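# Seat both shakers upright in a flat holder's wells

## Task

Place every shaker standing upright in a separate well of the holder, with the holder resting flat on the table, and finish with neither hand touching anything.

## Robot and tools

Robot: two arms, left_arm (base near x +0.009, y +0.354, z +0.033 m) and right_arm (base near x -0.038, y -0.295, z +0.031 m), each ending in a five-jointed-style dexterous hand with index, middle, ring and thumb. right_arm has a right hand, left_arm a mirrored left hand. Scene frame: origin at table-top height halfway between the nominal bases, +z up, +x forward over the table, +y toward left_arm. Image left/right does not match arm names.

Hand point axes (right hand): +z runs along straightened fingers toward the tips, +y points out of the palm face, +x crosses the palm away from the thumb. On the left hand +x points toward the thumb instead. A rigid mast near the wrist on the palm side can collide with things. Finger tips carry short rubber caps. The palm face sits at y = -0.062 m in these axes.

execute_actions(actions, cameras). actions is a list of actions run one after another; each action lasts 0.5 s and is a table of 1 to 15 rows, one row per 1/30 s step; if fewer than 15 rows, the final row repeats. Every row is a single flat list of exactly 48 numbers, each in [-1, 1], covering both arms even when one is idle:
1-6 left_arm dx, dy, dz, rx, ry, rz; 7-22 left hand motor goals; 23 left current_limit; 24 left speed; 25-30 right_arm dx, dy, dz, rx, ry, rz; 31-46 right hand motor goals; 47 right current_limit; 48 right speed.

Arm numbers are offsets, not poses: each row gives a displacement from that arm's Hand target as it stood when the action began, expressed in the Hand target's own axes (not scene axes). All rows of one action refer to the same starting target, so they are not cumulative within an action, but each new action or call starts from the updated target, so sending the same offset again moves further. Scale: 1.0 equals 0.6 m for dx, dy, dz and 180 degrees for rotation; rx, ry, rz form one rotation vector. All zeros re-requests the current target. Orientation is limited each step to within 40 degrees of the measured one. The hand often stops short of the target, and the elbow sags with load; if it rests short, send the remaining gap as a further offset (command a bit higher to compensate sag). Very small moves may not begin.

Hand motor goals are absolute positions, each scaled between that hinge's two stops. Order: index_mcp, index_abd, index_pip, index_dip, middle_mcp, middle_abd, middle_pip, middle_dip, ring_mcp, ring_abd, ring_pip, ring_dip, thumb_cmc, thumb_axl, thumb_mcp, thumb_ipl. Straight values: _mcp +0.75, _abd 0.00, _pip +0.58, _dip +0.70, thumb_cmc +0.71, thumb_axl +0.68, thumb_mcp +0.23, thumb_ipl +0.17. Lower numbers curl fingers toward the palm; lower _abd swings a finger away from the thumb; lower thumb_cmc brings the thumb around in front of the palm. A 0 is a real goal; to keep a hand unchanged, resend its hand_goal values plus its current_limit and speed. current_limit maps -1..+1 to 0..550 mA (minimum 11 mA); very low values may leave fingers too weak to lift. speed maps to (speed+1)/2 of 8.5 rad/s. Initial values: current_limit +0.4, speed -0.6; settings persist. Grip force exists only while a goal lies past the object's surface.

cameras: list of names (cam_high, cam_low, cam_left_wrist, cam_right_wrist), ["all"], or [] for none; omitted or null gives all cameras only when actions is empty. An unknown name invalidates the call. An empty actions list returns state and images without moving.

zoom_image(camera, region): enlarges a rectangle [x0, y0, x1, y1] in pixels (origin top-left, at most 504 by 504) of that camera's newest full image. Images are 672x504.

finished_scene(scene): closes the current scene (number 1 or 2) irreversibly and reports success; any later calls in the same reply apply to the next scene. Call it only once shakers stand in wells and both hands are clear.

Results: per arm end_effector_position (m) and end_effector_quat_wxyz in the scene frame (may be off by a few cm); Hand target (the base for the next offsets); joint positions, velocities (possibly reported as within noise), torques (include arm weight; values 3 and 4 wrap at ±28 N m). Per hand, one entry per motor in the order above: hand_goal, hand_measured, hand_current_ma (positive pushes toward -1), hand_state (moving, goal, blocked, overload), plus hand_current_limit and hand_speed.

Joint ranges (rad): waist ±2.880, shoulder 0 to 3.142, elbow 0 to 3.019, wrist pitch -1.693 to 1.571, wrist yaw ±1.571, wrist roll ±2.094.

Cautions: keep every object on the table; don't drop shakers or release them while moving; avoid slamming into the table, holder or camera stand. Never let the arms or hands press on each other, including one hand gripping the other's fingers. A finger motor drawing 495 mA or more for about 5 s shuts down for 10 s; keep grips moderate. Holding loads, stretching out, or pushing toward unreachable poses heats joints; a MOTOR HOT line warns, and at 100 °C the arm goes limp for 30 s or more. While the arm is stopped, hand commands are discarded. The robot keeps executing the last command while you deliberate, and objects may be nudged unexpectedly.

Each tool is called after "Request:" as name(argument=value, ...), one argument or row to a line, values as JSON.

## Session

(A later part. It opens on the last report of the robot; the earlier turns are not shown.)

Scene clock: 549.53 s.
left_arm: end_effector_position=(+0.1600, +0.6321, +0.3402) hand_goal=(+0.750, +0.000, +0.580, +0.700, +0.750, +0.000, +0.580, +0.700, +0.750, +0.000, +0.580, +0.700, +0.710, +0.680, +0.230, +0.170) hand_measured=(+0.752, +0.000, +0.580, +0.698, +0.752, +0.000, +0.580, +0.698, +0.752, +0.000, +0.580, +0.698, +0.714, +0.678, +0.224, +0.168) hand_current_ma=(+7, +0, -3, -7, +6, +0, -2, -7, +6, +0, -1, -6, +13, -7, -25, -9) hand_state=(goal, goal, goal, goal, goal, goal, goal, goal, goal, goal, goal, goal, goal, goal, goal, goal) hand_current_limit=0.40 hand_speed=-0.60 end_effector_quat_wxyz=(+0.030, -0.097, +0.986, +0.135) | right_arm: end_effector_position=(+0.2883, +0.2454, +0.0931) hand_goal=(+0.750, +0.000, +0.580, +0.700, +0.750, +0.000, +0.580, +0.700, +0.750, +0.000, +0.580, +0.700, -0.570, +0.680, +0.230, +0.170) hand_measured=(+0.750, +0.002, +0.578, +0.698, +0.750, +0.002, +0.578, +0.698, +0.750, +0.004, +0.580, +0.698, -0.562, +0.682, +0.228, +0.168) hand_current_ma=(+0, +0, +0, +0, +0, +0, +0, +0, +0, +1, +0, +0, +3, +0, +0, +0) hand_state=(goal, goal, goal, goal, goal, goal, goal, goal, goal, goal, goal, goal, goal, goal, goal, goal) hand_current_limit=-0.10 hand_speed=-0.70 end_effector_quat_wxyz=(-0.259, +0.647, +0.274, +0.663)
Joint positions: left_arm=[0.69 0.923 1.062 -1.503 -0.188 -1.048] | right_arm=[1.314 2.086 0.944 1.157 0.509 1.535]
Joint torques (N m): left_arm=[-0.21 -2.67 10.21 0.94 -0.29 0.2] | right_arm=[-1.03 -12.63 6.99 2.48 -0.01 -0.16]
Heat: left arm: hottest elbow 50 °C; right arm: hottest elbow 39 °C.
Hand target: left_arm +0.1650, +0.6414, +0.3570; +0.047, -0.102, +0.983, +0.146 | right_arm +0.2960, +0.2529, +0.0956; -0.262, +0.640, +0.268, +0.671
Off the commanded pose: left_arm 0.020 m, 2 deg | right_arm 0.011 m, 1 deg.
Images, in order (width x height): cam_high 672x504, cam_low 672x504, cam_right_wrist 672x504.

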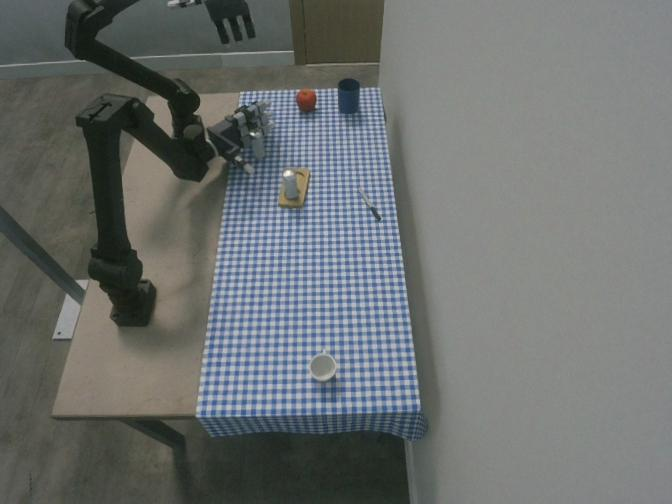

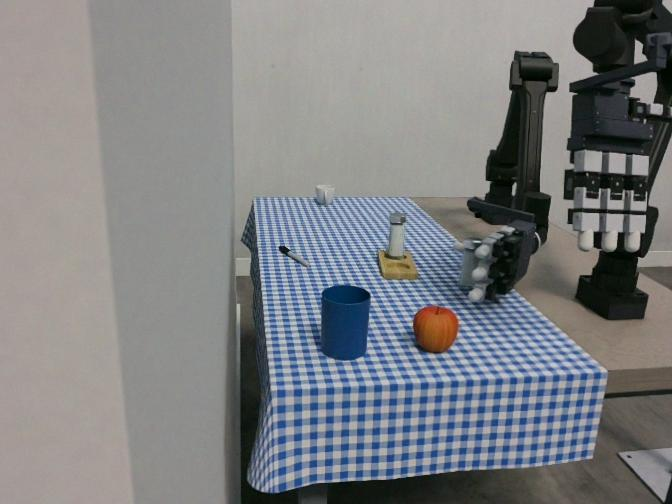

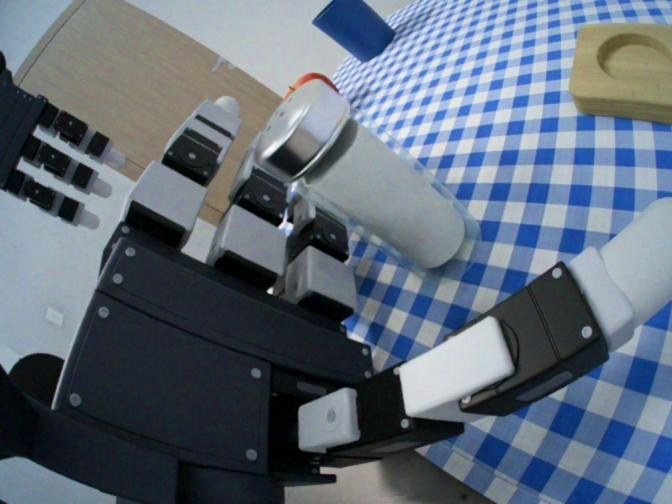

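Request:
execute_actions(
  actions=[
    [[0,0,0,0,0,0,0.75,0,0.58,0.7,0.75,0,0.58,0.7,0.75,0,0.58,0.7,0.71,0.68,0.23,0.17,0.4,-0.6,-0.024,0.012,0,0,0,0,0.75,0,0.58,0.7,0.75,0,0.58,0.7,0.75,0,0.58,0.7,-0.57,0.68,0.23,0.17,-0.1,-0.7]],
    [[0,0,0,0,0,0,0.75,0,0.58,0.7,0.75,0,0.58,0.7,0.75,0,0.58,0.7,0.71,0.68,0.23,0.17,0.4,-0.6,0,0,0,0,0,0,0.75,0,-0.3,0.41,0.75,0,-0.3,0.41,0.75,0,0.58,0.7,-0.857,0.68,-0.11,-0.157,0,-0.7]],
    [[0,0,0,0,0,0,0.75,0,0.58,0.7,0.75,0,0.58,0.7,0.75,0,0.58,0.7,0.71,0.68,0.23,0.17,0.4,-0.6,0,0,0,0,0,0,0.75,0,-0.3,0.41,0.75,0,-0.3,0.41,0.75,0,0.58,0.7,-0.857,0.68,-0.11,-0.157,0,-0.7]],
  ],
  cameras=["cam_high","cam_right_wrist"],
)

Request:
zoom_image(
  camera="cam_high",
  region=[200, 60, 340, 220],
)

Scene clock: 556.60 s.
left_arm: end_effector_position=(+0.1600, +0.6321, +0.3402) hand_goal=(+0.750, +0.000, +0.580, +0.700, +0.750, +0.000, +0.580, +0.700, +0.750, +0.000, +0.580, +0.700, +0.710, +0.680, +0.230, +0.170) hand_measured=(+0.752, +0.000, +0.580, +0.698, +0.752, +0.000, +0.580, +0.698, +0.752, +0.000, +0.580, +0.698, +0.714, +0.678, +0.224, +0.168) hand_current_ma=(+7, +0, -3, -7, +6, +0, -2, -7, +6, +0, -1, -6, +13, -7, -25, -9) hand_state=(goal, goal, goal, goal, goal, goal, goal, goal, goal, goal, goal, goal, goal, goal, goal, goal) hand_current_limit=0.40 hand_speed=-0.60 end_effector_quat_wxyz=(+0.030, -0.097, +0.986, +0.135) | right_arm: end_effector_position=(+0.2909, +0.2444, +0.0846) hand_goal=(+0.750, +0.000, -0.300, +0.410, +0.750, +0.000, -0.300, +0.410, +0.750, +0.000, +0.580, +0.700, -0.856, +0.680, -0.110, -0.156) hand_measured=(+0.750, +0.002, -0.296, +0.412, +0.750, +0.002, -0.298, +0.412, +0.750, +0.004, +0.580, +0.698, -0.836, +0.682, -0.108, -0.154) hand_current_ma=(+0, +0, +1, +0, +0, +0, +0, +0, +0, +1, +0, +0, +13, +0, +0, +0) hand_state=(goal, goal, goal, goal, goal, goal, goal, goal, goal, goal, goal, goal, goal, goal, goal, goal) hand_current_limit=0.00 hand_speed=-0.70 end_effector_quat_wxyz=(-0.264, +0.643, +0.274, +0.664)
Joint positions: left_arm=[0.69 0.923 1.062 -1.503 -0.188 -1.048] | right_arm=[1.307 2.112 0.944 1.193 0.495 1.535]
Joint torques (N m): left_arm=[0.21 -3.66 10.26 0.9 -0.29 0.19] | right_arm=[-1.96 -11.81 6.83 2.37 -0.05 -0.2]
Heat: left arm: hottest elbow 50 °C; right arm: hottest elbow 39 °C.
Hand target: left_arm +0.1650, +0.6414, +0.3570; +0.047, -0.102, +0.983, +0.146 | right_arm +0.3016, +0.2479, +0.0812; -0.261, +0.640, +0.268, +0.671
Off the commanded pose: left_arm 0.020 m, 2 deg | right_arm 0.012 m, 1 deg.
Images, in order (width x height): cam_high 672x504, cam_right_wrist 672x504.

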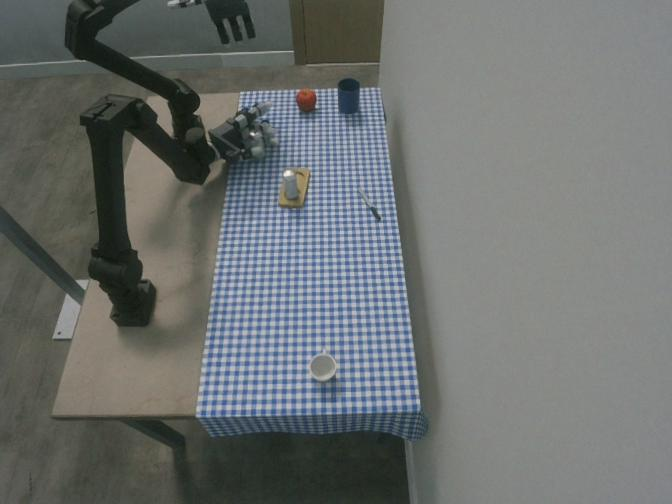

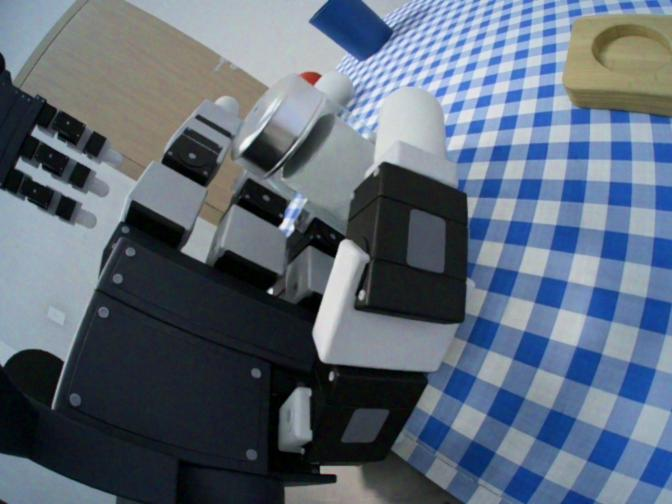

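Scaled by 3.150 from the camera's 672x504 image, which has a finer 960x720 frame.

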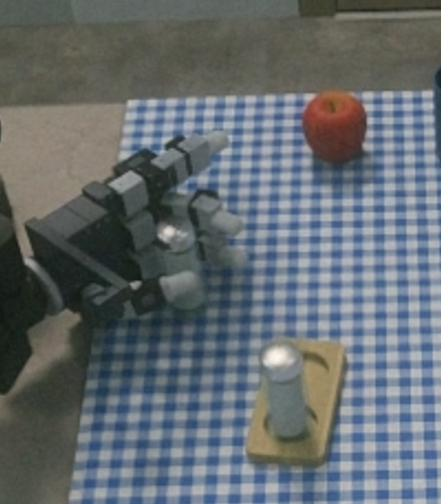

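Request:
execute_actions(
  actions=[
    [[0,0,0,0,0,0,0.75,0,0.58,0.7,0.75,0,0.58,0.7,0.75,0,0.58,0.7,0.71,0.68,0.23,0.17,0.4,-0.6,0,0,0,0,0,0,0.75,0,-0.52,0.33,0.75,0,-0.52,0.33,0.75,0,0.58,0.7,-0.857,0.68,-0.337,-0.157,-0.2,-0.85]],
    [[0,0,0,0,0,0,0.75,0,0.58,0.7,0.75,0,0.58,0.7,0.75,0,0.58,0.7,0.71,0.68,0.23,0.17,0.4,-0.6,0,0,0,0,0,0,0.75,0,-0.52,0.33,0.75,0,-0.52,0.33,0.75,0,0.58,0.7,-0.857,0.68,-0.449,-0.157,-0.2,-0.85]],
    [[0,0,0,0,0,0,0.75,0,0.58,0.7,0.75,0,0.58,0.7,0.75,0,0.58,0.7,0.71,0.68,0.23,0.17,0.4,-0.6,0,0,0,0,0,0,0.7,0,-0.75,0,0.7,0,-0.75,0,0.75,0,0.58,0.7,-0.857,0.68,-0.5,-0.18,-0.1,-0.85]],
    [[0,0,0,0,0,0,0.75,0,0.58,0.7,0.75,0,0.58,0.7,0.75,0,0.58,0.7,0.71,0.68,0.23,0.17,0.4,-0.6,0,0,0,0,0,0,0.7,0,-0.75,0,0.7,0,-0.75,0,0.75,0,0.58,0.7,-0.857,0.68,-0.5,-0.18,-0.1,-0.85]],
  ],
  cameras=["cam_high","cam_right_wrist"],
)

Request:
zoom_image(
  camera="cam_high",
  region=[200, 60, 340, 220],
)

Scene clock: 563.83 s.
left_arm: end_effector_position=(+0.1600, +0.6321, +0.3402) hand_goal=(+0.750, +0.000, +0.580, +0.700, +0.750, +0.000, +0.580, +0.700, +0.750, +0.000, +0.580, +0.700, +0.710, +0.680, +0.230, +0.170) hand_measured=(+0.752, +0.000, +0.580, +0.698, +0.752, +0.000, +0.580, +0.698, +0.752, +0.000, +0.580, +0.698, +0.714, +0.678, +0.224, +0.168) hand_current_ma=(+7, +0, -3, -7, +6, +0, -2, -7, +6, +0, -1, -6, +13, -7, -25, -9) hand_state=(goal, goal, goal, goal, goal, goal, goal, goal, goal, goal, goal, goal, goal, goal, goal, goal) hand_current_limit=0.40 hand_speed=-0.60 end_effector_quat_wxyz=(+0.030, -0.097, +0.986, +0.135) | right_arm: end_effector_position=(+0.2931, +0.2432, +0.0850) hand_goal=(+0.700, +0.000, -0.750, +0.000, +0.700, +0.000, -0.750, +0.000, +0.750, +0.000, +0.580, +0.700, -0.856, +0.680, -0.500, -0.180) hand_measured=(+0.724, -0.010, -0.662, +0.104, +0.714, -0.006, -0.682, +0.086, +0.750, +0.004, +0.580, +0.698, -0.846, +0.682, -0.396, -0.146) hand_current_ma=(+19, -3, +165, +221, +9, -1, +108, +159, +0, +1, +0, +0, +4, +0, +248, +55) hand_state=(blocked, goal, blocked, blocked, goal, goal, blocked, blocked, goal, goal, goal, goal, goal, goal, blocked, blocked) hand_current_limit=-0.10 hand_speed=-0.85 end_effector_quat_wxyz=(-0.264, +0.643, +0.272, +0.665)
Joint positions: left_arm=[0.69 0.923 1.062 -1.503 -0.188 -1.048] | right_arm=[1.303 2.112 0.944 1.195 0.495 1.535]
Joint torques (N m): left_arm=[0.03 -2.96 10.24 0.79 -0.28 0.2] | right_arm=[-0.97 -12.22 6.72 2.39 -0.02 -0.17]
Heat: left arm: hottest elbow 50 °C; right arm: hottest elbow 39 °C.
Hand target: left_arm +0.1650, +0.6414, +0.3570; +0.047, -0.102, +0.983, +0.146 | right_arm +0.3016, +0.2479, +0.0812; -0.261, +0.640, +0.268, +0.671
Off the commanded pose: left_arm 0.020 m, 2 deg | right_arm 0.010 m, 1 deg.
Images, in order (width x height): cam_high 672x504, cam_right_wrist 672x504.

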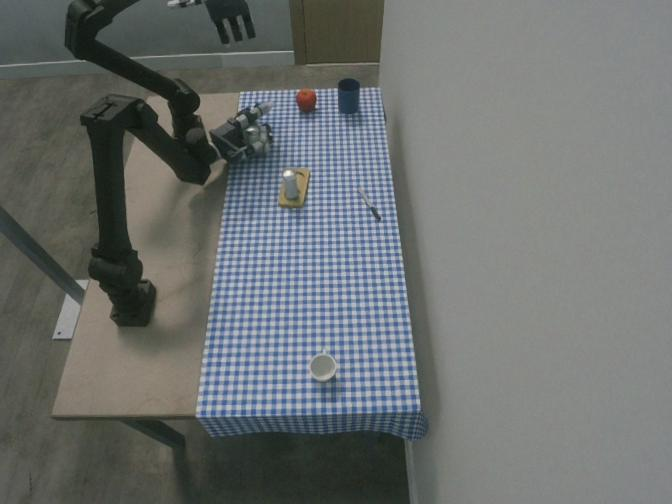

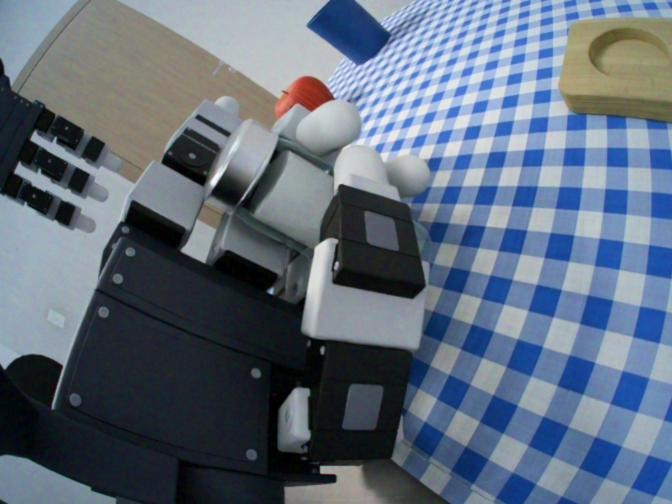

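Scaled by 3.150 from the camera's 672x504 image, which has a finer 960x720 frame.

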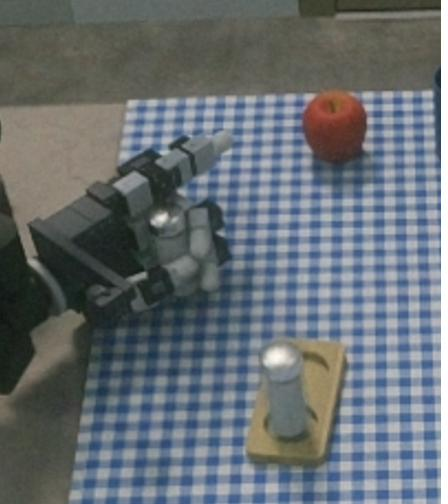

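Request:
execute_actions(
  actions=[
    [[0,0,0,0,0,0,0.75,0,0.58,0.7,0.75,0,0.58,0.7,0.75,0,0.58,0.7,0.71,0.68,0.23,0.17,0.4,-0.6,0.05,0,0,0,0,0,0.7,0,-0.75,0,0.7,0,-0.75,0,0.75,0,0.58,0.7,-0.857,0.68,-0.5,-0.18,-0.1,-0.85]],
    [[0,0,0,0,0,0,0.75,0,0.58,0.7,0.75,0,0.58,0.7,0.75,0,0.58,0.7,0.71,0.68,0.23,0.17,0.4,-0.6,0.075,0,0,0,0,0,0.7,0,-0.75,0,0.7,0,-0.75,0,0.75,0,0.58,0.7,-0.857,0.68,-0.5,-0.18,-0.1,-0.85]],
    [[0,0,0,0,0,0,0.75,0,0.58,0.7,0.75,0,0.58,0.7,0.75,0,0.58,0.7,0.71,0.68,0.23,0.17,0.4,-0.6,0.075,0,0,0,0,0,0.7,0,-0.75,0,0.7,0,-0.75,0,0.75,0,0.58,0.7,-0.857,0.68,-0.5,-0.18,-0.1,-0.85]],
  ],
  cameras=["cam_high","cam_right_wrist"],
)

Scene clock: 590.13 s.
left_arm: end_effector_position=(+0.1600, +0.6321, +0.3402) hand_goal=(+0.750, +0.000, +0.580, +0.700, +0.750, +0.000, +0.580, +0.700, +0.750, +0.000, +0.580, +0.700, +0.710, +0.680, +0.230, +0.170) hand_measured=(+0.752, +0.000, +0.580, +0.698, +0.752, +0.000, +0.580, +0.698, +0.752, +0.000, +0.580, +0.698, +0.714, +0.678, +0.224, +0.168) hand_current_ma=(+7, +0, -3, -7, +6, +0, -2, -7, +6, +0, -1, -6, +13, -7, -25, -9) hand_state=(goal, goal, goal, goal, goal, goal, goal, goal, goal, goal, goal, goal, goal, goal, goal, goal) hand_current_limit=0.40 hand_speed=-0.60 end_effector_quat_wxyz=(+0.030, -0.097, +0.986, +0.135) | right_arm: end_effector_position=(+0.2935, +0.2429, +0.1798) hand_goal=(+0.700, +0.000, -0.750, +0.000, +0.700, +0.000, -0.750, +0.000, +0.750, +0.000, +0.580, +0.700, -0.856, +0.680, -0.500, -0.180) hand_measured=(+0.724, -0.010, -0.662, +0.104, +0.714, -0.006, -0.682, +0.086, +0.750, +0.004, +0.580, +0.698, -0.846, +0.682, -0.396, -0.146) hand_current_ma=(+19, -3, +165, +221, +9, -1, +108, +159, +0, +1, +0, +0, +4, +0, +248, +55) hand_state=(blocked, goal, blocked, blocked, goal, goal, blocked, blocked, goal, goal, goal, goal, goal, goal, blocked, blocked) hand_current_limit=-0.10 hand_speed=-0.85 end_effector_quat_wxyz=(-0.255, +0.650, +0.278, +0.660)
Joint positions: left_arm=[0.69 0.923 1.062 -1.503 -0.188 -1.048] | right_arm=[1.303 1.863 0.939 0.924 0.499 1.535]
Joint torques (N m): left_arm=[0.44 -2.84 10.25 0.9 -0.29 0.22] | right_arm=[-0.09 -15.56 7.66 1.84 0.13 -0.2]
Heat: left arm: hottest elbow 51 °C; right arm: hottest elbow 39 °C.
Hand target: left_arm +0.1650, +0.6414, +0.3570; +0.047, -0.102, +0.983, +0.146 | right_arm +0.2964, +0.2470, +0.2010; -0.261, +0.640, +0.268, +0.671
Off the commanded pose: left_arm 0.020 m, 2 deg | right_arm 0.022 m, 2 deg.
Images, in order (width x height): cam_high 672x504, cam_right_wrist 672x504.

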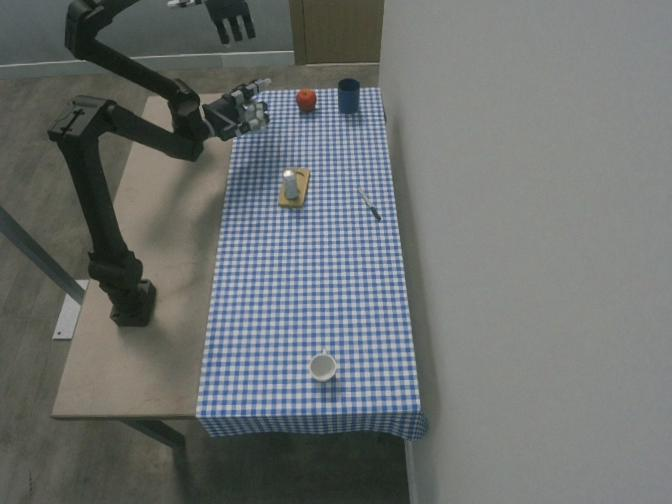

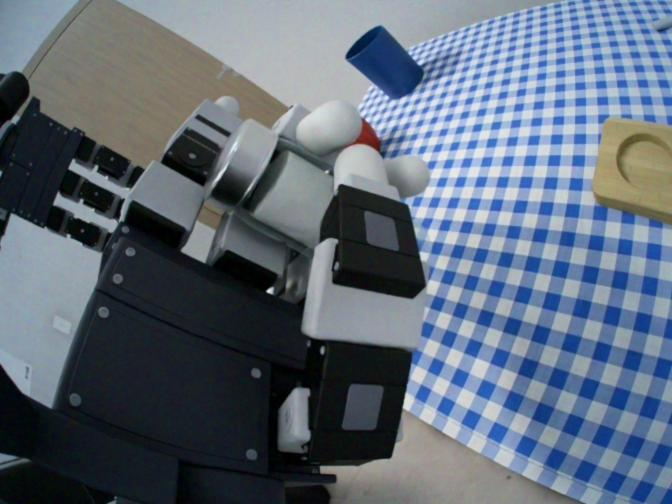

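Request:
execute_actions(
  actions=[
    [[0,0,0,0,0,0,0.75,0,0.58,0.7,0.75,0,0.58,0.7,0.75,0,0.58,0.7,0.71,0.68,0.23,0.17,0.4,-0.6,0.02,0.062,-0.0095,-0.0431,0,0,0.7,0,-0.75,0,0.7,0,-0.75,0,0.75,0,0.58,0.7,-0.857,0.68,-0.5,-0.18,-0.1,-0.85]],
    [[0,0,0,0,0,0,0.75,0,0.58,0.7,0.75,0,0.58,0.7,0.75,0,0.58,0.7,0.71,0.68,0.23,0.17,0.4,-0.6,0.02,0.063,-0.001,-0.0431,0,0,0.7,0,-0.75,0,0.7,0,-0.75,0,0.75,0,0.58,0.7,-0.857,0.68,-0.5,-0.18,-0.1,-0.85]],
    [[0,0,0,0,0,0,0.75,0,0.58,0.7,0.75,0,0.58,0.7,0.75,0,0.58,0.7,0.71,0.68,0.23,0.17,0.4,-0.6,0,0.062,0.0075,-0.0431,0,0,0.7,0,-0.75,0,0.7,0,-0.75,0,0.75,0,0.58,0.7,-0.857,0.68,-0.5,-0.18,-0.1,-0.85]],
    [[0,0,0,0,0,0,0.75,0,0.58,0.7,0.75,0,0.58,0.7,0.75,0,0.58,0.7,0.71,0.68,0.23,0.17,0.4,-0.6,0,0.0605,0.0155,-0.0431,0,0,0.7,0,-0.75,0,0.7,0,-0.75,0,0.75,0,0.58,0.7,-0.857,0.68,-0.5,-0.18,-0.1,-0.85]],
    [[0,0,0,0,0,0,0.75,0,0.58,0.7,0.75,0,0.58,0.7,0.75,0,0.58,0.7,0.71,0.68,0.23,0.17,0.4,-0.6,0,0.058,0.0235,-0.0431,0,0,0.7,0,-0.75,0,0.7,0,-0.75,0,0.75,0,0.58,0.7,-0.857,0.68,-0.5,-0.18,-0.1,-0.85]],
    [[0,0,0,0,0,0,0.75,0,0.58,0.7,0.75,0,0.58,0.7,0.75,0,0.58,0.7,0.71,0.68,0.23,0.17,0.4,-0.6,0,0,0,0,0,0,0.7,0,-0.75,0,0.7,0,-0.75,0,0.75,0,0.58,0.7,-0.857,0.68,-0.5,-0.18,-0.1,-0.85]],
  ],
  cameras=["cam_high","cam_low","cam_right_wrist"],
)

Request:
zoom_image(
  camera="cam_high",
  region=[230, 100, 370, 240],
)

Request:
zoom_image(
  camera="cam_right_wrist",
  region=[300, 100, 580, 380],
)

Request:
zoom_image(
  camera="cam_low",
  region=[340, 150, 480, 290],
)

Scene clock: 603.17 s.
left_arm: end_effector_position=(+0.1600, +0.6321, +0.3402) hand_goal=(+0.750, +0.000, +0.580, +0.700, +0.750, +0.000, +0.580, +0.700, +0.750, +0.000, +0.580, +0.700, +0.710, +0.680, +0.230, +0.170) hand_measured=(+0.752, +0.000, +0.580, +0.698, +0.752, +0.000, +0.580, +0.698, +0.752, +0.000, +0.580, +0.698, +0.714, +0.678, +0.224, +0.168) hand_current_ma=(+7, +0, -3, -7, +6, +0, -2, -7, +6, +0, -1, -6, +13, -7, -25, -9) hand_state=(goal, goal, goal, goal, goal, goal, goal, goal, goal, goal, goal, goal, goal, goal, goal, goal) hand_current_limit=0.40 hand_speed=-0.60 end_effector_quat_wxyz=(+0.030, -0.097, +0.986, +0.135) | right_arm: end_effector_position=(+0.3930, +0.0810, +0.2070) hand_goal=(+0.700, +0.000, -0.750, +0.000, +0.700, +0.000, -0.750, +0.000, +0.750, +0.000, +0.580, +0.700, -0.856, +0.680, -0.500, -0.180) hand_measured=(+0.724, -0.010, -0.662, +0.104, +0.714, -0.006, -0.682, +0.086, +0.752, +0.004, +0.580, +0.698, -0.846, +0.682, -0.396, -0.146) hand_current_ma=(+19, -3, +165, +220, +9, -1, +109, +159, +0, +1, +0, +0, +4, +0, +247, +55) hand_state=(blocked, goal, blocked, blocked, goal, goal, blocked, blocked, goal, goal, goal, goal, goal, goal, blocked, blocked) hand_current_limit=-0.10 hand_speed=-0.85 end_effector_quat_wxyz=(-0.029, +0.701, +0.041, +0.711)
Joint positions: left_arm=[0.69 0.923 1.062 -1.503 -0.188 -1.048] | right_arm=[1.09 1.825 0.976 0.871 0.961 1.535]
Joint torques (N m): left_arm=[-0.62 -3.55 10.32 0.91 -0.3 0.23] | right_arm=[-0.44 -13.33 10.28 1.46 0.09 -0.34]
Heat: left arm: hottest elbow 51 °C; right arm: hottest elbow 40 °C.
Hand target: left_arm +0.1650, +0.6414, +0.3570; +0.047, -0.102, +0.983, +0.146 | right_arm +0.4037, +0.0932, +0.2288; -0.034, +0.691, +0.030, +0.722
Off the commanded pose: left_arm 0.020 m, 2 deg | right_arm 0.027 m, 2 deg.
Images, in order (width x height): cam_high 672x504, cam_low 672x504, cam_right_wrist 672x504.

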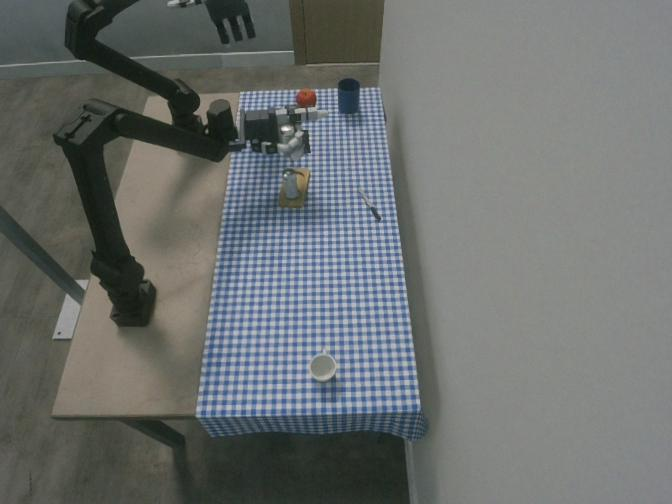

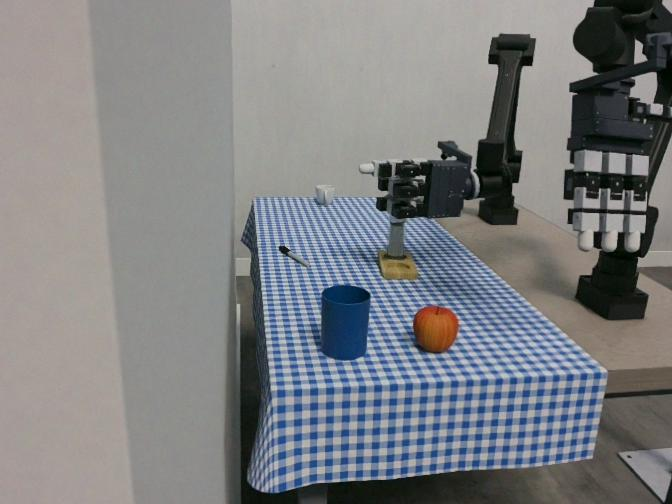

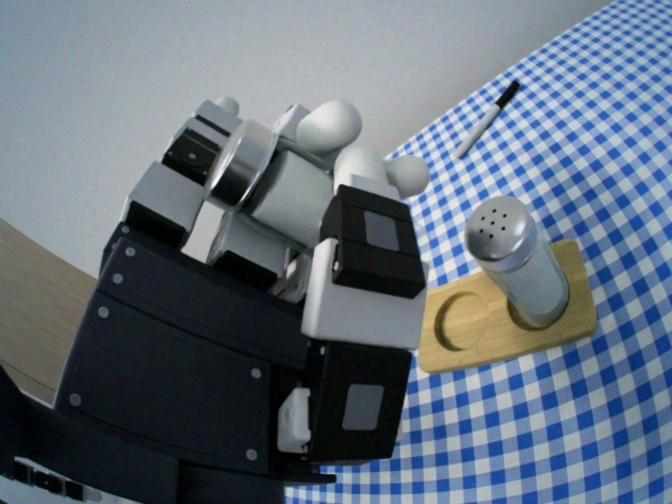

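Scaled by 3.600 from the camera's 672x504 image, which has a finer 960x720 frame.

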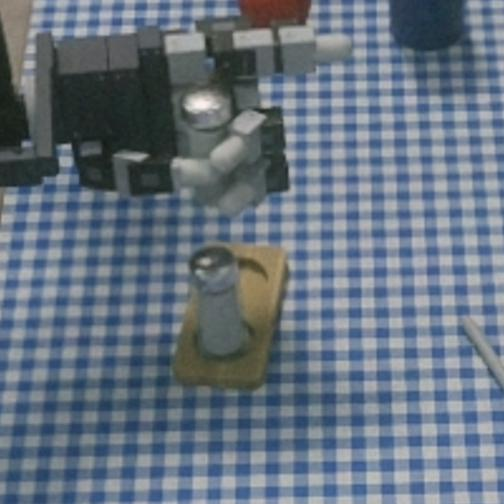

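Scaled by 1.800 from the camera's 672x504 image, which has a finer 960x720 frame.

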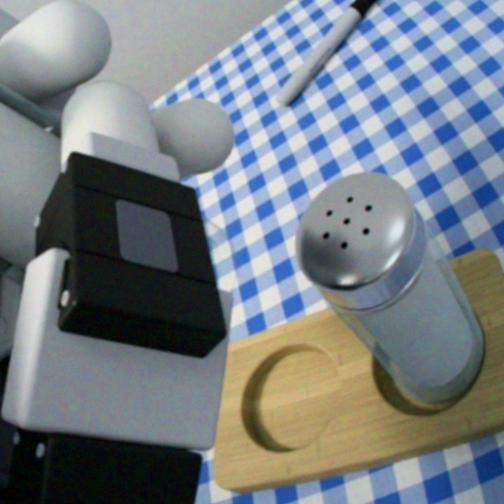

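Scaled by 3.600 from the camera's 672x504 image, which has a finer 960x720 frame.

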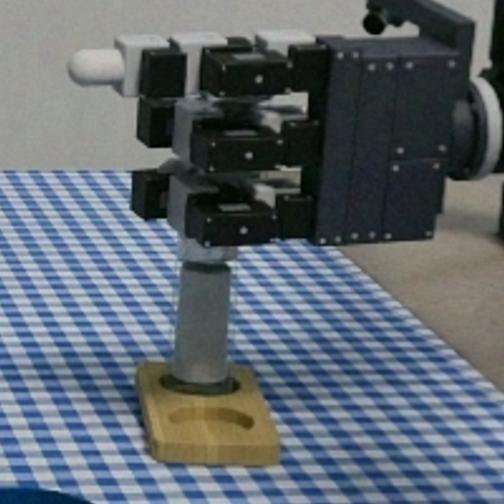

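Request:
execute_actions(
  actions=[
    [[0,0,0,0,0,0,0.75,0,0.58,0.7,0.75,0,0.58,0.7,0.75,0,0.58,0.7,0.71,0.68,0.23,0.17,0.4,-0.6,-0.073,-0.025,0.006,0,0,0,0.7,0,-0.75,0,0.7,0,-0.75,0,0.75,0,0.58,0.7,-0.857,0.68,-0.5,-0.18,-0.1,-0.85]],
  ],
  cameras=["cam_high","cam_low","cam_right_wrist"],
)

Request:
zoom_image(
  camera="cam_high",
  region=[230, 100, 370, 240],
)

Request:
zoom_image(
  camera="cam_right_wrist",
  region=[300, 130, 540, 370],
)

Scene clock: 624.73 s.
left_arm: end_effector_position=(+0.1600, +0.6321, +0.3402) hand_goal=(+0.750, +0.000, +0.580, +0.700, +0.750, +0.000, +0.580, +0.700, +0.750, +0.000, +0.580, +0.700, +0.710, +0.680, +0.230, +0.170) hand_measured=(+0.752, +0.000, +0.580, +0.698, +0.752, +0.000, +0.580, +0.698, +0.752, +0.000, +0.580, +0.698, +0.714, +0.678, +0.224, +0.168) hand_current_ma=(+7, +0, -3, -7, +6, +0, -2, -7, +6, +0, -1, -6, +13, -7, -25, -9) hand_state=(goal, goal, goal, goal, goal, goal, goal, goal, goal, goal, goal, goal, goal, goal, goal, goal) hand_current_limit=0.40 hand_speed=-0.60 end_effector_quat_wxyz=(+0.030, -0.097, +0.986, +0.135) | right_arm: end_effector_position=(+0.4005, +0.0940, +0.1634) hand_goal=(+0.700, +0.000, -0.750, +0.000, +0.700, +0.000, -0.750, +0.000, +0.750, +0.000, +0.580, +0.700, -0.856, +0.680, -0.500, -0.180) hand_measured=(+0.724, -0.010, -0.662, +0.104, +0.714, -0.006, -0.682, +0.086, +0.752, +0.004, +0.580, +0.698, -0.846, +0.682, -0.396, -0.146) hand_current_ma=(+19, -3, +165, +220, +9, -1, +109, +159, +0, +1, +0, +0, +4, +0, +247, +55) hand_state=(blocked, goal, blocked, blocked, goal, goal, blocked, blocked, goal, goal, goal, goal, goal, goal, blocked, blocked) hand_current_limit=-0.10 hand_speed=-0.85 end_effector_quat_wxyz=(-0.020, +0.705, +0.045, +0.707)
Joint positions: left_arm=[0.69 0.923 1.062 -1.503 -0.188 -1.048] | right_arm=[1.09 1.945 1.015 0.932 0.967 1.535]
Joint torques (N m): left_arm=[-0.91 -3.6 10.14 0.92 -0.32 0.2] | right_arm=[-0.21 -13.74 9.32 2.43 0.19 -0.33]
Heat: left arm: hottest elbow 51 °C; right arm: hottest elbow 42 °C.
Hand target: left_arm +0.1650, +0.6414, +0.3570; +0.047, -0.102, +0.983, +0.146 | right_arm +0.4078, +0.1089, +0.1852; -0.034, +0.691, +0.030, +0.722
Off the commanded pose: left_arm 0.020 m, 2 deg | right_arm 0.027 m, 3 deg.
Images, in order (width x height): cam_high 672x504, cam_low 672x504, cam_right_wrist 672x504.

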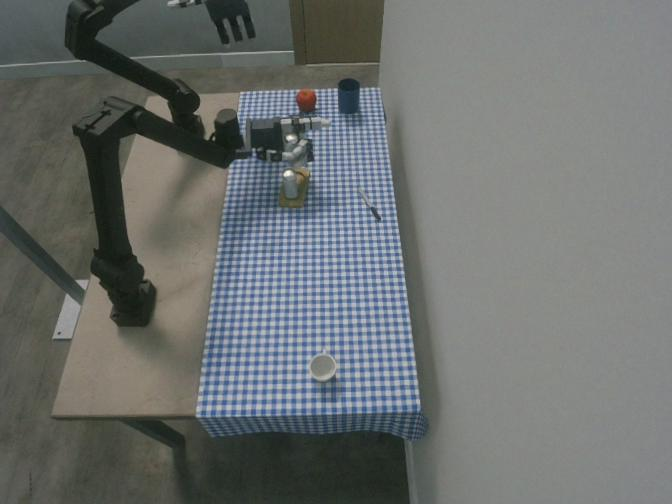

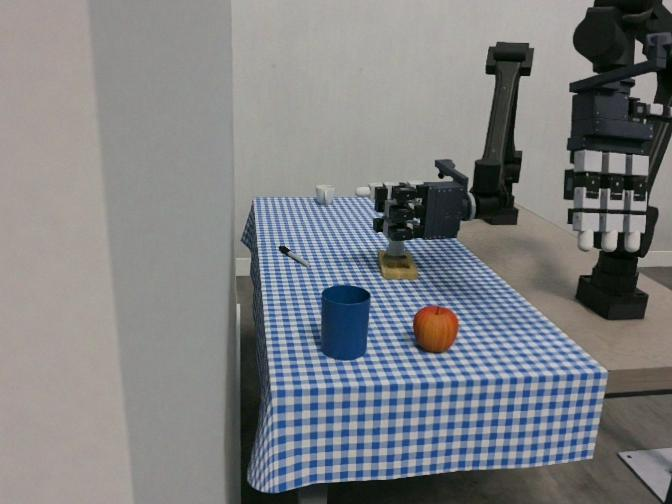

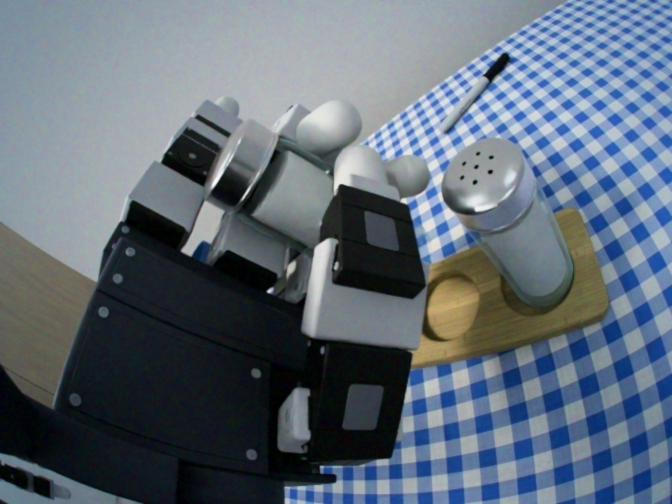

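Scaled by 3.600 from the camera's 672x504 image, which has a finer 960x720 frame.

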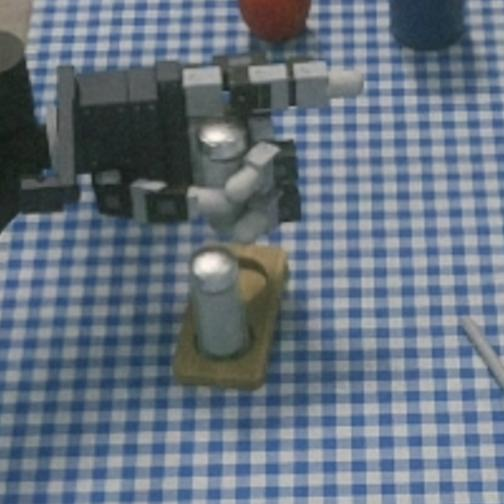

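Scaled by 2.100 from the camera's 672x504 image, which has a finer 960x720 frame.

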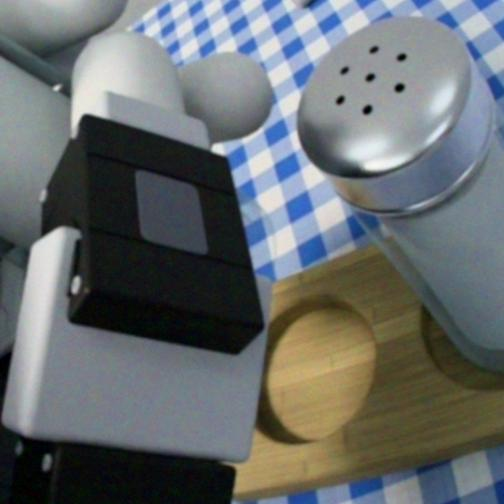

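Request:
zoom_image(
  camera="cam_high",
  region=[260, 110, 330, 210],
)

Request:
zoom_image(
  camera="cam_right_wrist",
  region=[190, 90, 450, 330],
)

Request:
zoom_image(
  camera="cam_low",
  region=[350, 170, 480, 290],
)

Scaled by 5.040 from the camera's 672x504 image, which has a finer 960x720 frame.

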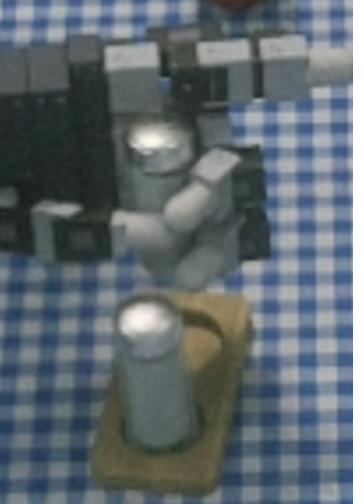

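Scaled by 1.938 from the camera's 672x504 image, which has a finer 960x720 frame.

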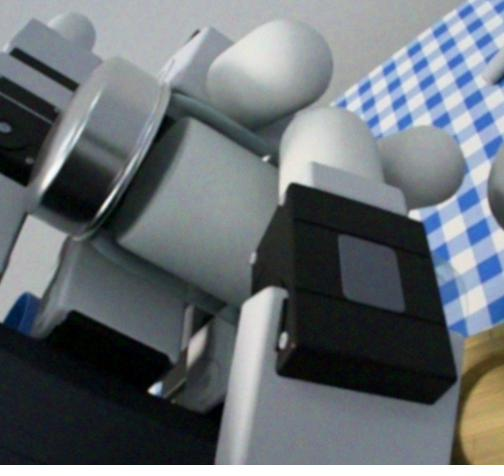

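Scaled by 3.877 from the camera's 672x504 image, which has a finer 960x720 frame.

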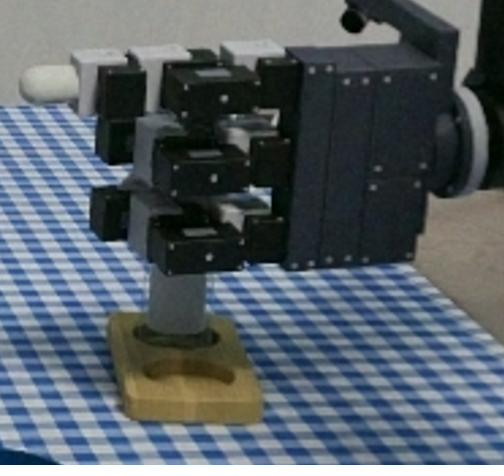

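Request:
execute_actions(
  actions=[
    [[0,0,0,0,0,0,0.75,0,0.58,0.7,0.75,0,0.58,0.7,0.75,0,0.58,0.7,0.71,0.68,0.23,0.17,0.4,-0.6,-0.05,0,-0.008,0,0,0,0.7,0,-0.75,0,0.7,0,-0.75,0,0.75,0,0.58,0.7,-0.857,0.68,-0.5,-0.18,-0.1,-0.85]],
  ],
  cameras=["cam_high","cam_low","cam_right_wrist"],
)

Request:
zoom_image(
  camera="cam_high",
  region=[260, 110, 330, 210],
)

Request:
zoom_image(
  camera="cam_right_wrist",
  region=[300, 130, 540, 370],
)

Request:
zoom_image(
  camera="cam_low",
  region=[350, 170, 480, 290],
)

Scene clock: 665.10 s.
left_arm: end_effector_position=(+0.1600, +0.6321, +0.3402) hand_goal=(+0.750, +0.000, +0.580, +0.700, +0.750, +0.000, +0.580, +0.700, +0.750, +0.000, +0.580, +0.700, +0.710, +0.680, +0.230, +0.170) hand_measured=(+0.752, +0.000, +0.580, +0.698, +0.752, +0.000, +0.580, +0.698, +0.752, +0.000, +0.580, +0.698, +0.714, +0.678, +0.224, +0.168) hand_current_ma=(+7, +0, -3, -7, +6, +0, -2, -7, +6, +0, -1, -6, +13, -7, -25, -9) hand_state=(goal, goal, goal, goal, goal, goal, goal, goal, goal, goal, goal, goal, goal, goal, goal, goal) hand_current_limit=0.40 hand_speed=-0.60 end_effector_quat_wxyz=(+0.030, -0.097, +0.986, +0.135) | right_arm: end_effector_position=(+0.4006, +0.0937, +0.1414) hand_goal=(+0.700, +0.000, -0.750, +0.000, +0.700, +0.000, -0.750, +0.000, +0.750, +0.000, +0.580, +0.700, -0.856, +0.680, -0.500, -0.180) hand_measured=(+0.724, -0.010, -0.662, +0.104, +0.714, -0.006, -0.682, +0.086, +0.752, +0.004, +0.580, +0.698, -0.846, +0.682, -0.396, -0.146) hand_current_ma=(+19, -3, +165, +220, +9, -1, +109, +159, +0, +1, +0, +0, +4, +0, +248, +55) hand_state=(blocked, goal, blocked, blocked, goal, goal, blocked, blocked, goal, goal, goal, goal, goal, goal, blocked, blocked) hand_current_limit=-0.10 hand_speed=-0.85 end_effector_quat_wxyz=(-0.024, +0.702, +0.038, +0.711)
Joint positions: left_arm=[0.69 0.923 1.062 -1.503 -0.188 -1.048] | right_arm=[1.09 2 1.015 1.005 0.972 1.535]
Joint torques (N m): left_arm=[0.03 -3.31 10.36 0.94 -0.29 0.2] | right_arm=[0.15 -13.86 8.4 2.26 0.18 -0.34]
Heat: left arm: hottest elbow 51 °C; right arm: hottest elbow 41 °C.
Hand target: left_arm +0.1650, +0.6414, +0.3570; +0.047, -0.102, +0.983, +0.146 | right_arm +0.4044, +0.1087, +0.1551; -0.034, +0.691, +0.030, +0.722
Off the commanded pose: left_arm 0.020 m, 2 deg | right_arm 0.021 m, 2 deg.
Images, in order (width x height): cam_high 672x504, cam_low 672x504, cam_right_wrist 672x504.

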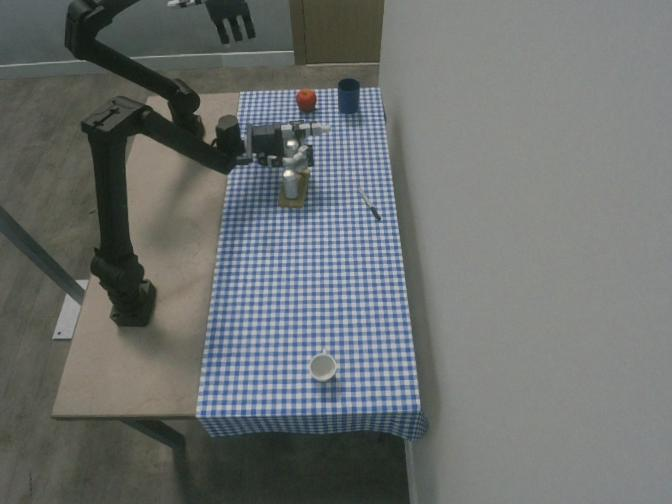

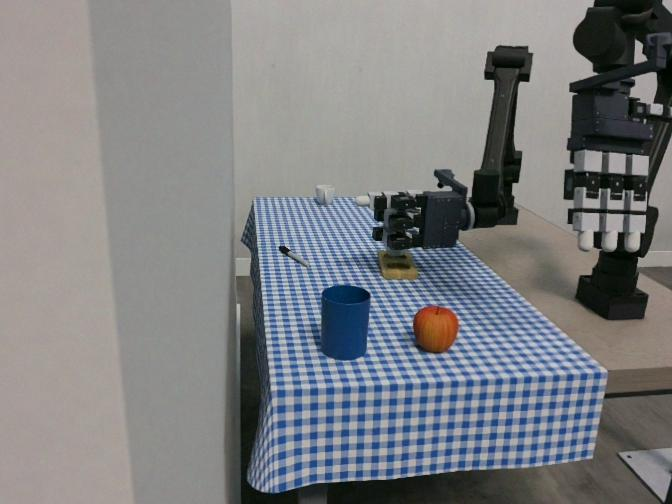

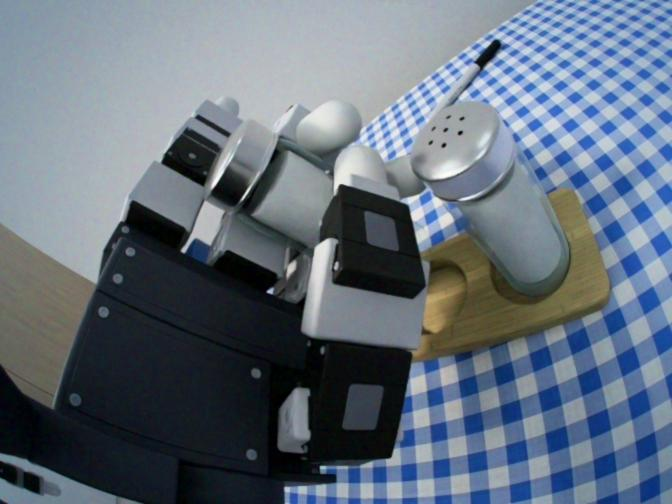

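Scaled by 5.040 from the camera's 672x504 image, which has a finer 960x720 frame.

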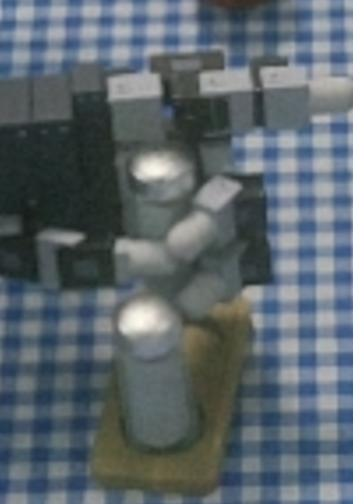

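Scaled by 2.100 from the camera's 672x504 image, which has a finer 960x720 frame.

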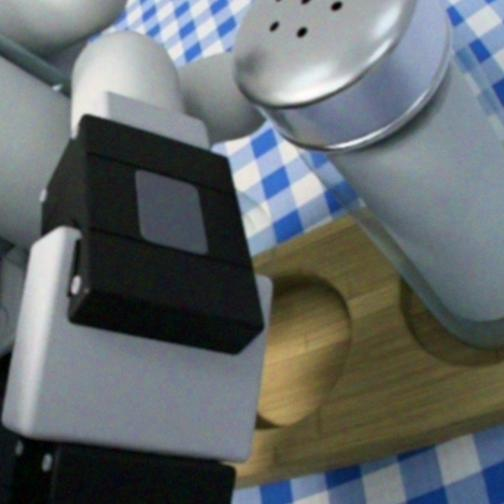

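Scaled by 3.877 from the camera's 672x504 image, which has a finer 960x720 frame.

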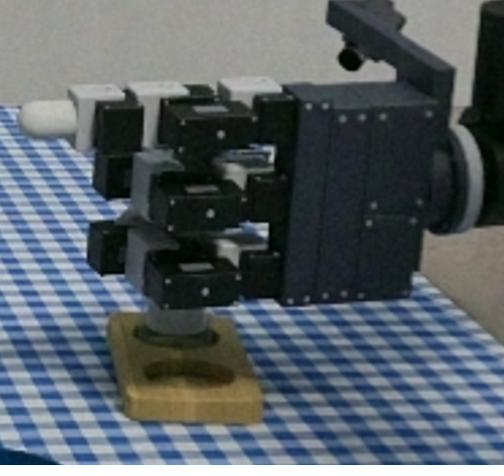

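Request:
execute_actions(
  actions=[
    [[0,0,0,0,0,0,0.75,0,0.58,0.7,0.75,0,0.58,0.7,0.75,0,0.58,0.7,0.71,0.68,0.23,0.17,0.4,-0.6,-0.035,-0.0115,-0.016,0,0,0,0.7,0,-0.75,0,0.7,0,-0.75,0,0.75,0,0.58,0.7,-0.857,0.68,-0.5,-0.18,-0.1,-0.85]],
  ],
  cameras=["cam_high","cam_low","cam_right_wrist"],
)

Request:
zoom_image(
  camera="cam_high",
  region=[260, 110, 330, 210],
)

Request:
zoom_image(
  camera="cam_right_wrist",
  region=[300, 130, 540, 370],
)

Request:
zoom_image(
  camera="cam_low",
  region=[350, 170, 480, 290],
)

Scene clock: 688.23 s.
left_arm: end_effector_position=(+0.1600, +0.6321, +0.3402) hand_goal=(+0.750, +0.000, +0.580, +0.700, +0.750, +0.000, +0.580, +0.700, +0.750, +0.000, +0.580, +0.700, +0.710, +0.680, +0.230, +0.170) hand_measured=(+0.752, +0.000, +0.580, +0.698, +0.752, +0.000, +0.580, +0.698, +0.752, +0.000, +0.580, +0.698, +0.714, +0.678, +0.224, +0.168) hand_current_ma=(+7, +0, -3, -7, +6, +0, -2, -7, +6, +0, -1, -6, +13, -7, -25, -9) hand_state=(goal, goal, goal, goal, goal, goal, goal, goal, goal, goal, goal, goal, goal, goal, goal, goal) hand_current_limit=0.40 hand_speed=-0.60 end_effector_quat_wxyz=(+0.030, -0.097, +0.986, +0.135) | right_arm: end_effector_position=(+0.3932, +0.0958, +0.1201) hand_goal=(+0.700, +0.000, -0.750, +0.000, +0.700, +0.000, -0.750, +0.000, +0.750, +0.000, +0.580, +0.700, -0.856, +0.680, -0.500, -0.180) hand_measured=(+0.724, -0.010, -0.662, +0.104, +0.714, -0.006, -0.682, +0.086, +0.752, +0.004, +0.580, +0.698, -0.846, +0.682, -0.396, -0.146) hand_current_ma=(+19, -3, +165, +220, +9, -1, +109, +159, +0, +1, +0, +0, +4, +0, +247, +55) hand_state=(blocked, goal, blocked, blocked, goal, goal, blocked, blocked, goal, goal, goal, goal, goal, goal, blocked, blocked) hand_current_limit=-0.10 hand_speed=-0.85 end_effector_quat_wxyz=(-0.021, +0.703, +0.036, +0.710)
Joint positions: left_arm=[0.69 0.923 1.062 -1.503 -0.188 -1.048] | right_arm=[1.104 2.049 1.015 1.053 0.993 1.535]
Joint torques (N m): left_arm=[-0.09 -3.19 10.09 0.94 -0.27 0.19] | right_arm=[0.67 -13.68 8.38 2.21 0.15 -0.34]
Heat: left arm: hottest elbow 52 °C; right arm: hottest elbow 41 °C.
Hand target: left_arm +0.1650, +0.6414, +0.3570; +0.047, -0.102, +0.983, +0.146 | right_arm +0.3950, +0.1149, +0.1336; -0.034, +0.691, +0.030, +0.722
Off the commanded pose: left_arm 0.020 m, 2 deg | right_arm 0.024 m, 2 deg.
Images, in order (width x height): cam_high 672x504, cam_low 672x504, cam_right_wrist 672x504.

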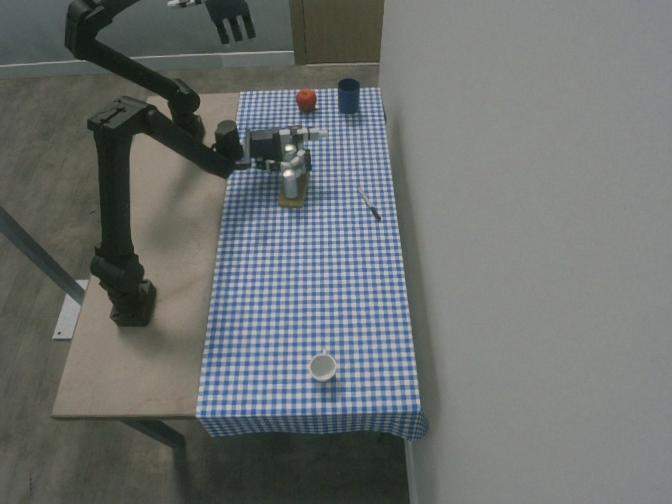

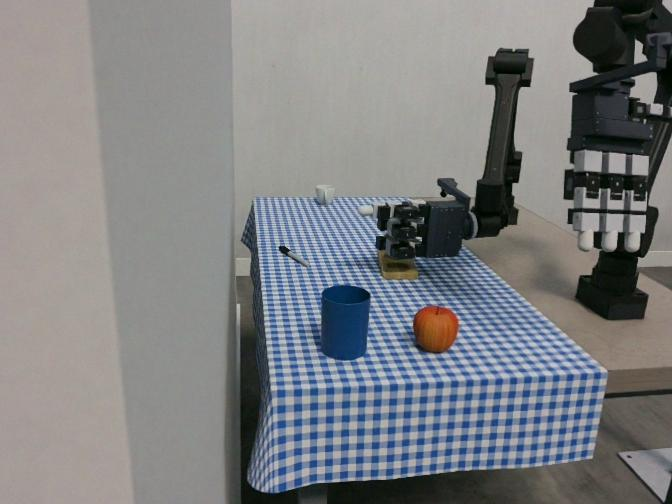

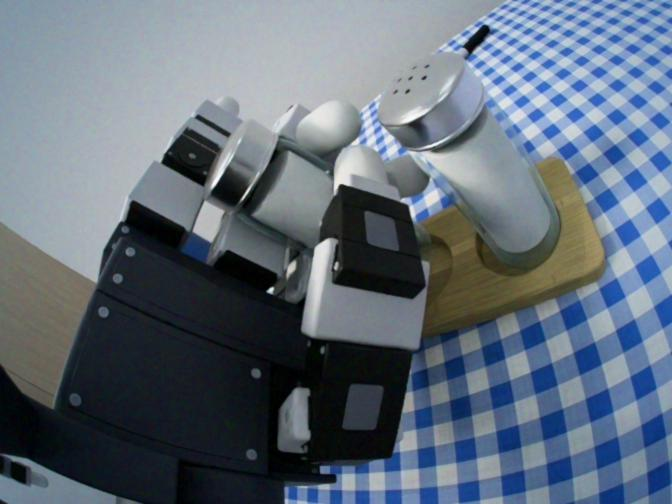

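Scaled by 5.040 from the camera's 672x504 image, which has a finer 960x720 frame.

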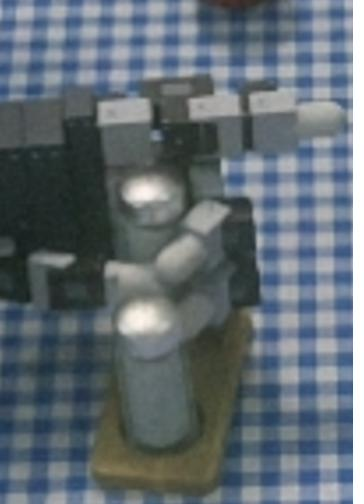

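Scaled by 2.100 from the camera's 672x504 image, which has a finer 960x720 frame.

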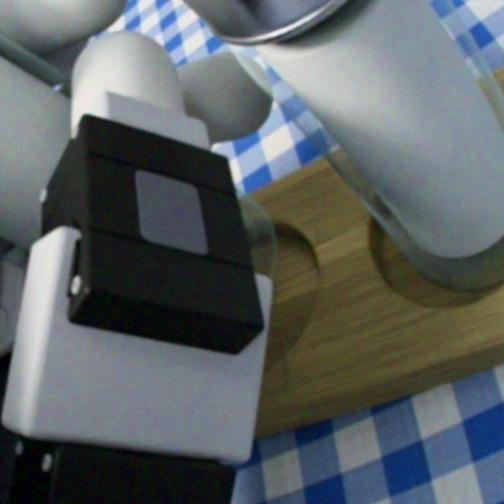

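Scaled by 3.877 from the camera's 672x504 image, which has a finer 960x720 frame.

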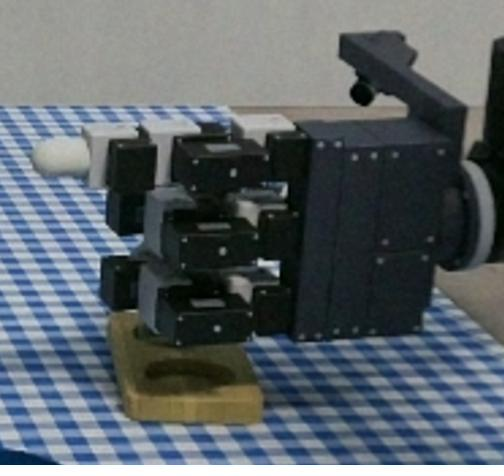

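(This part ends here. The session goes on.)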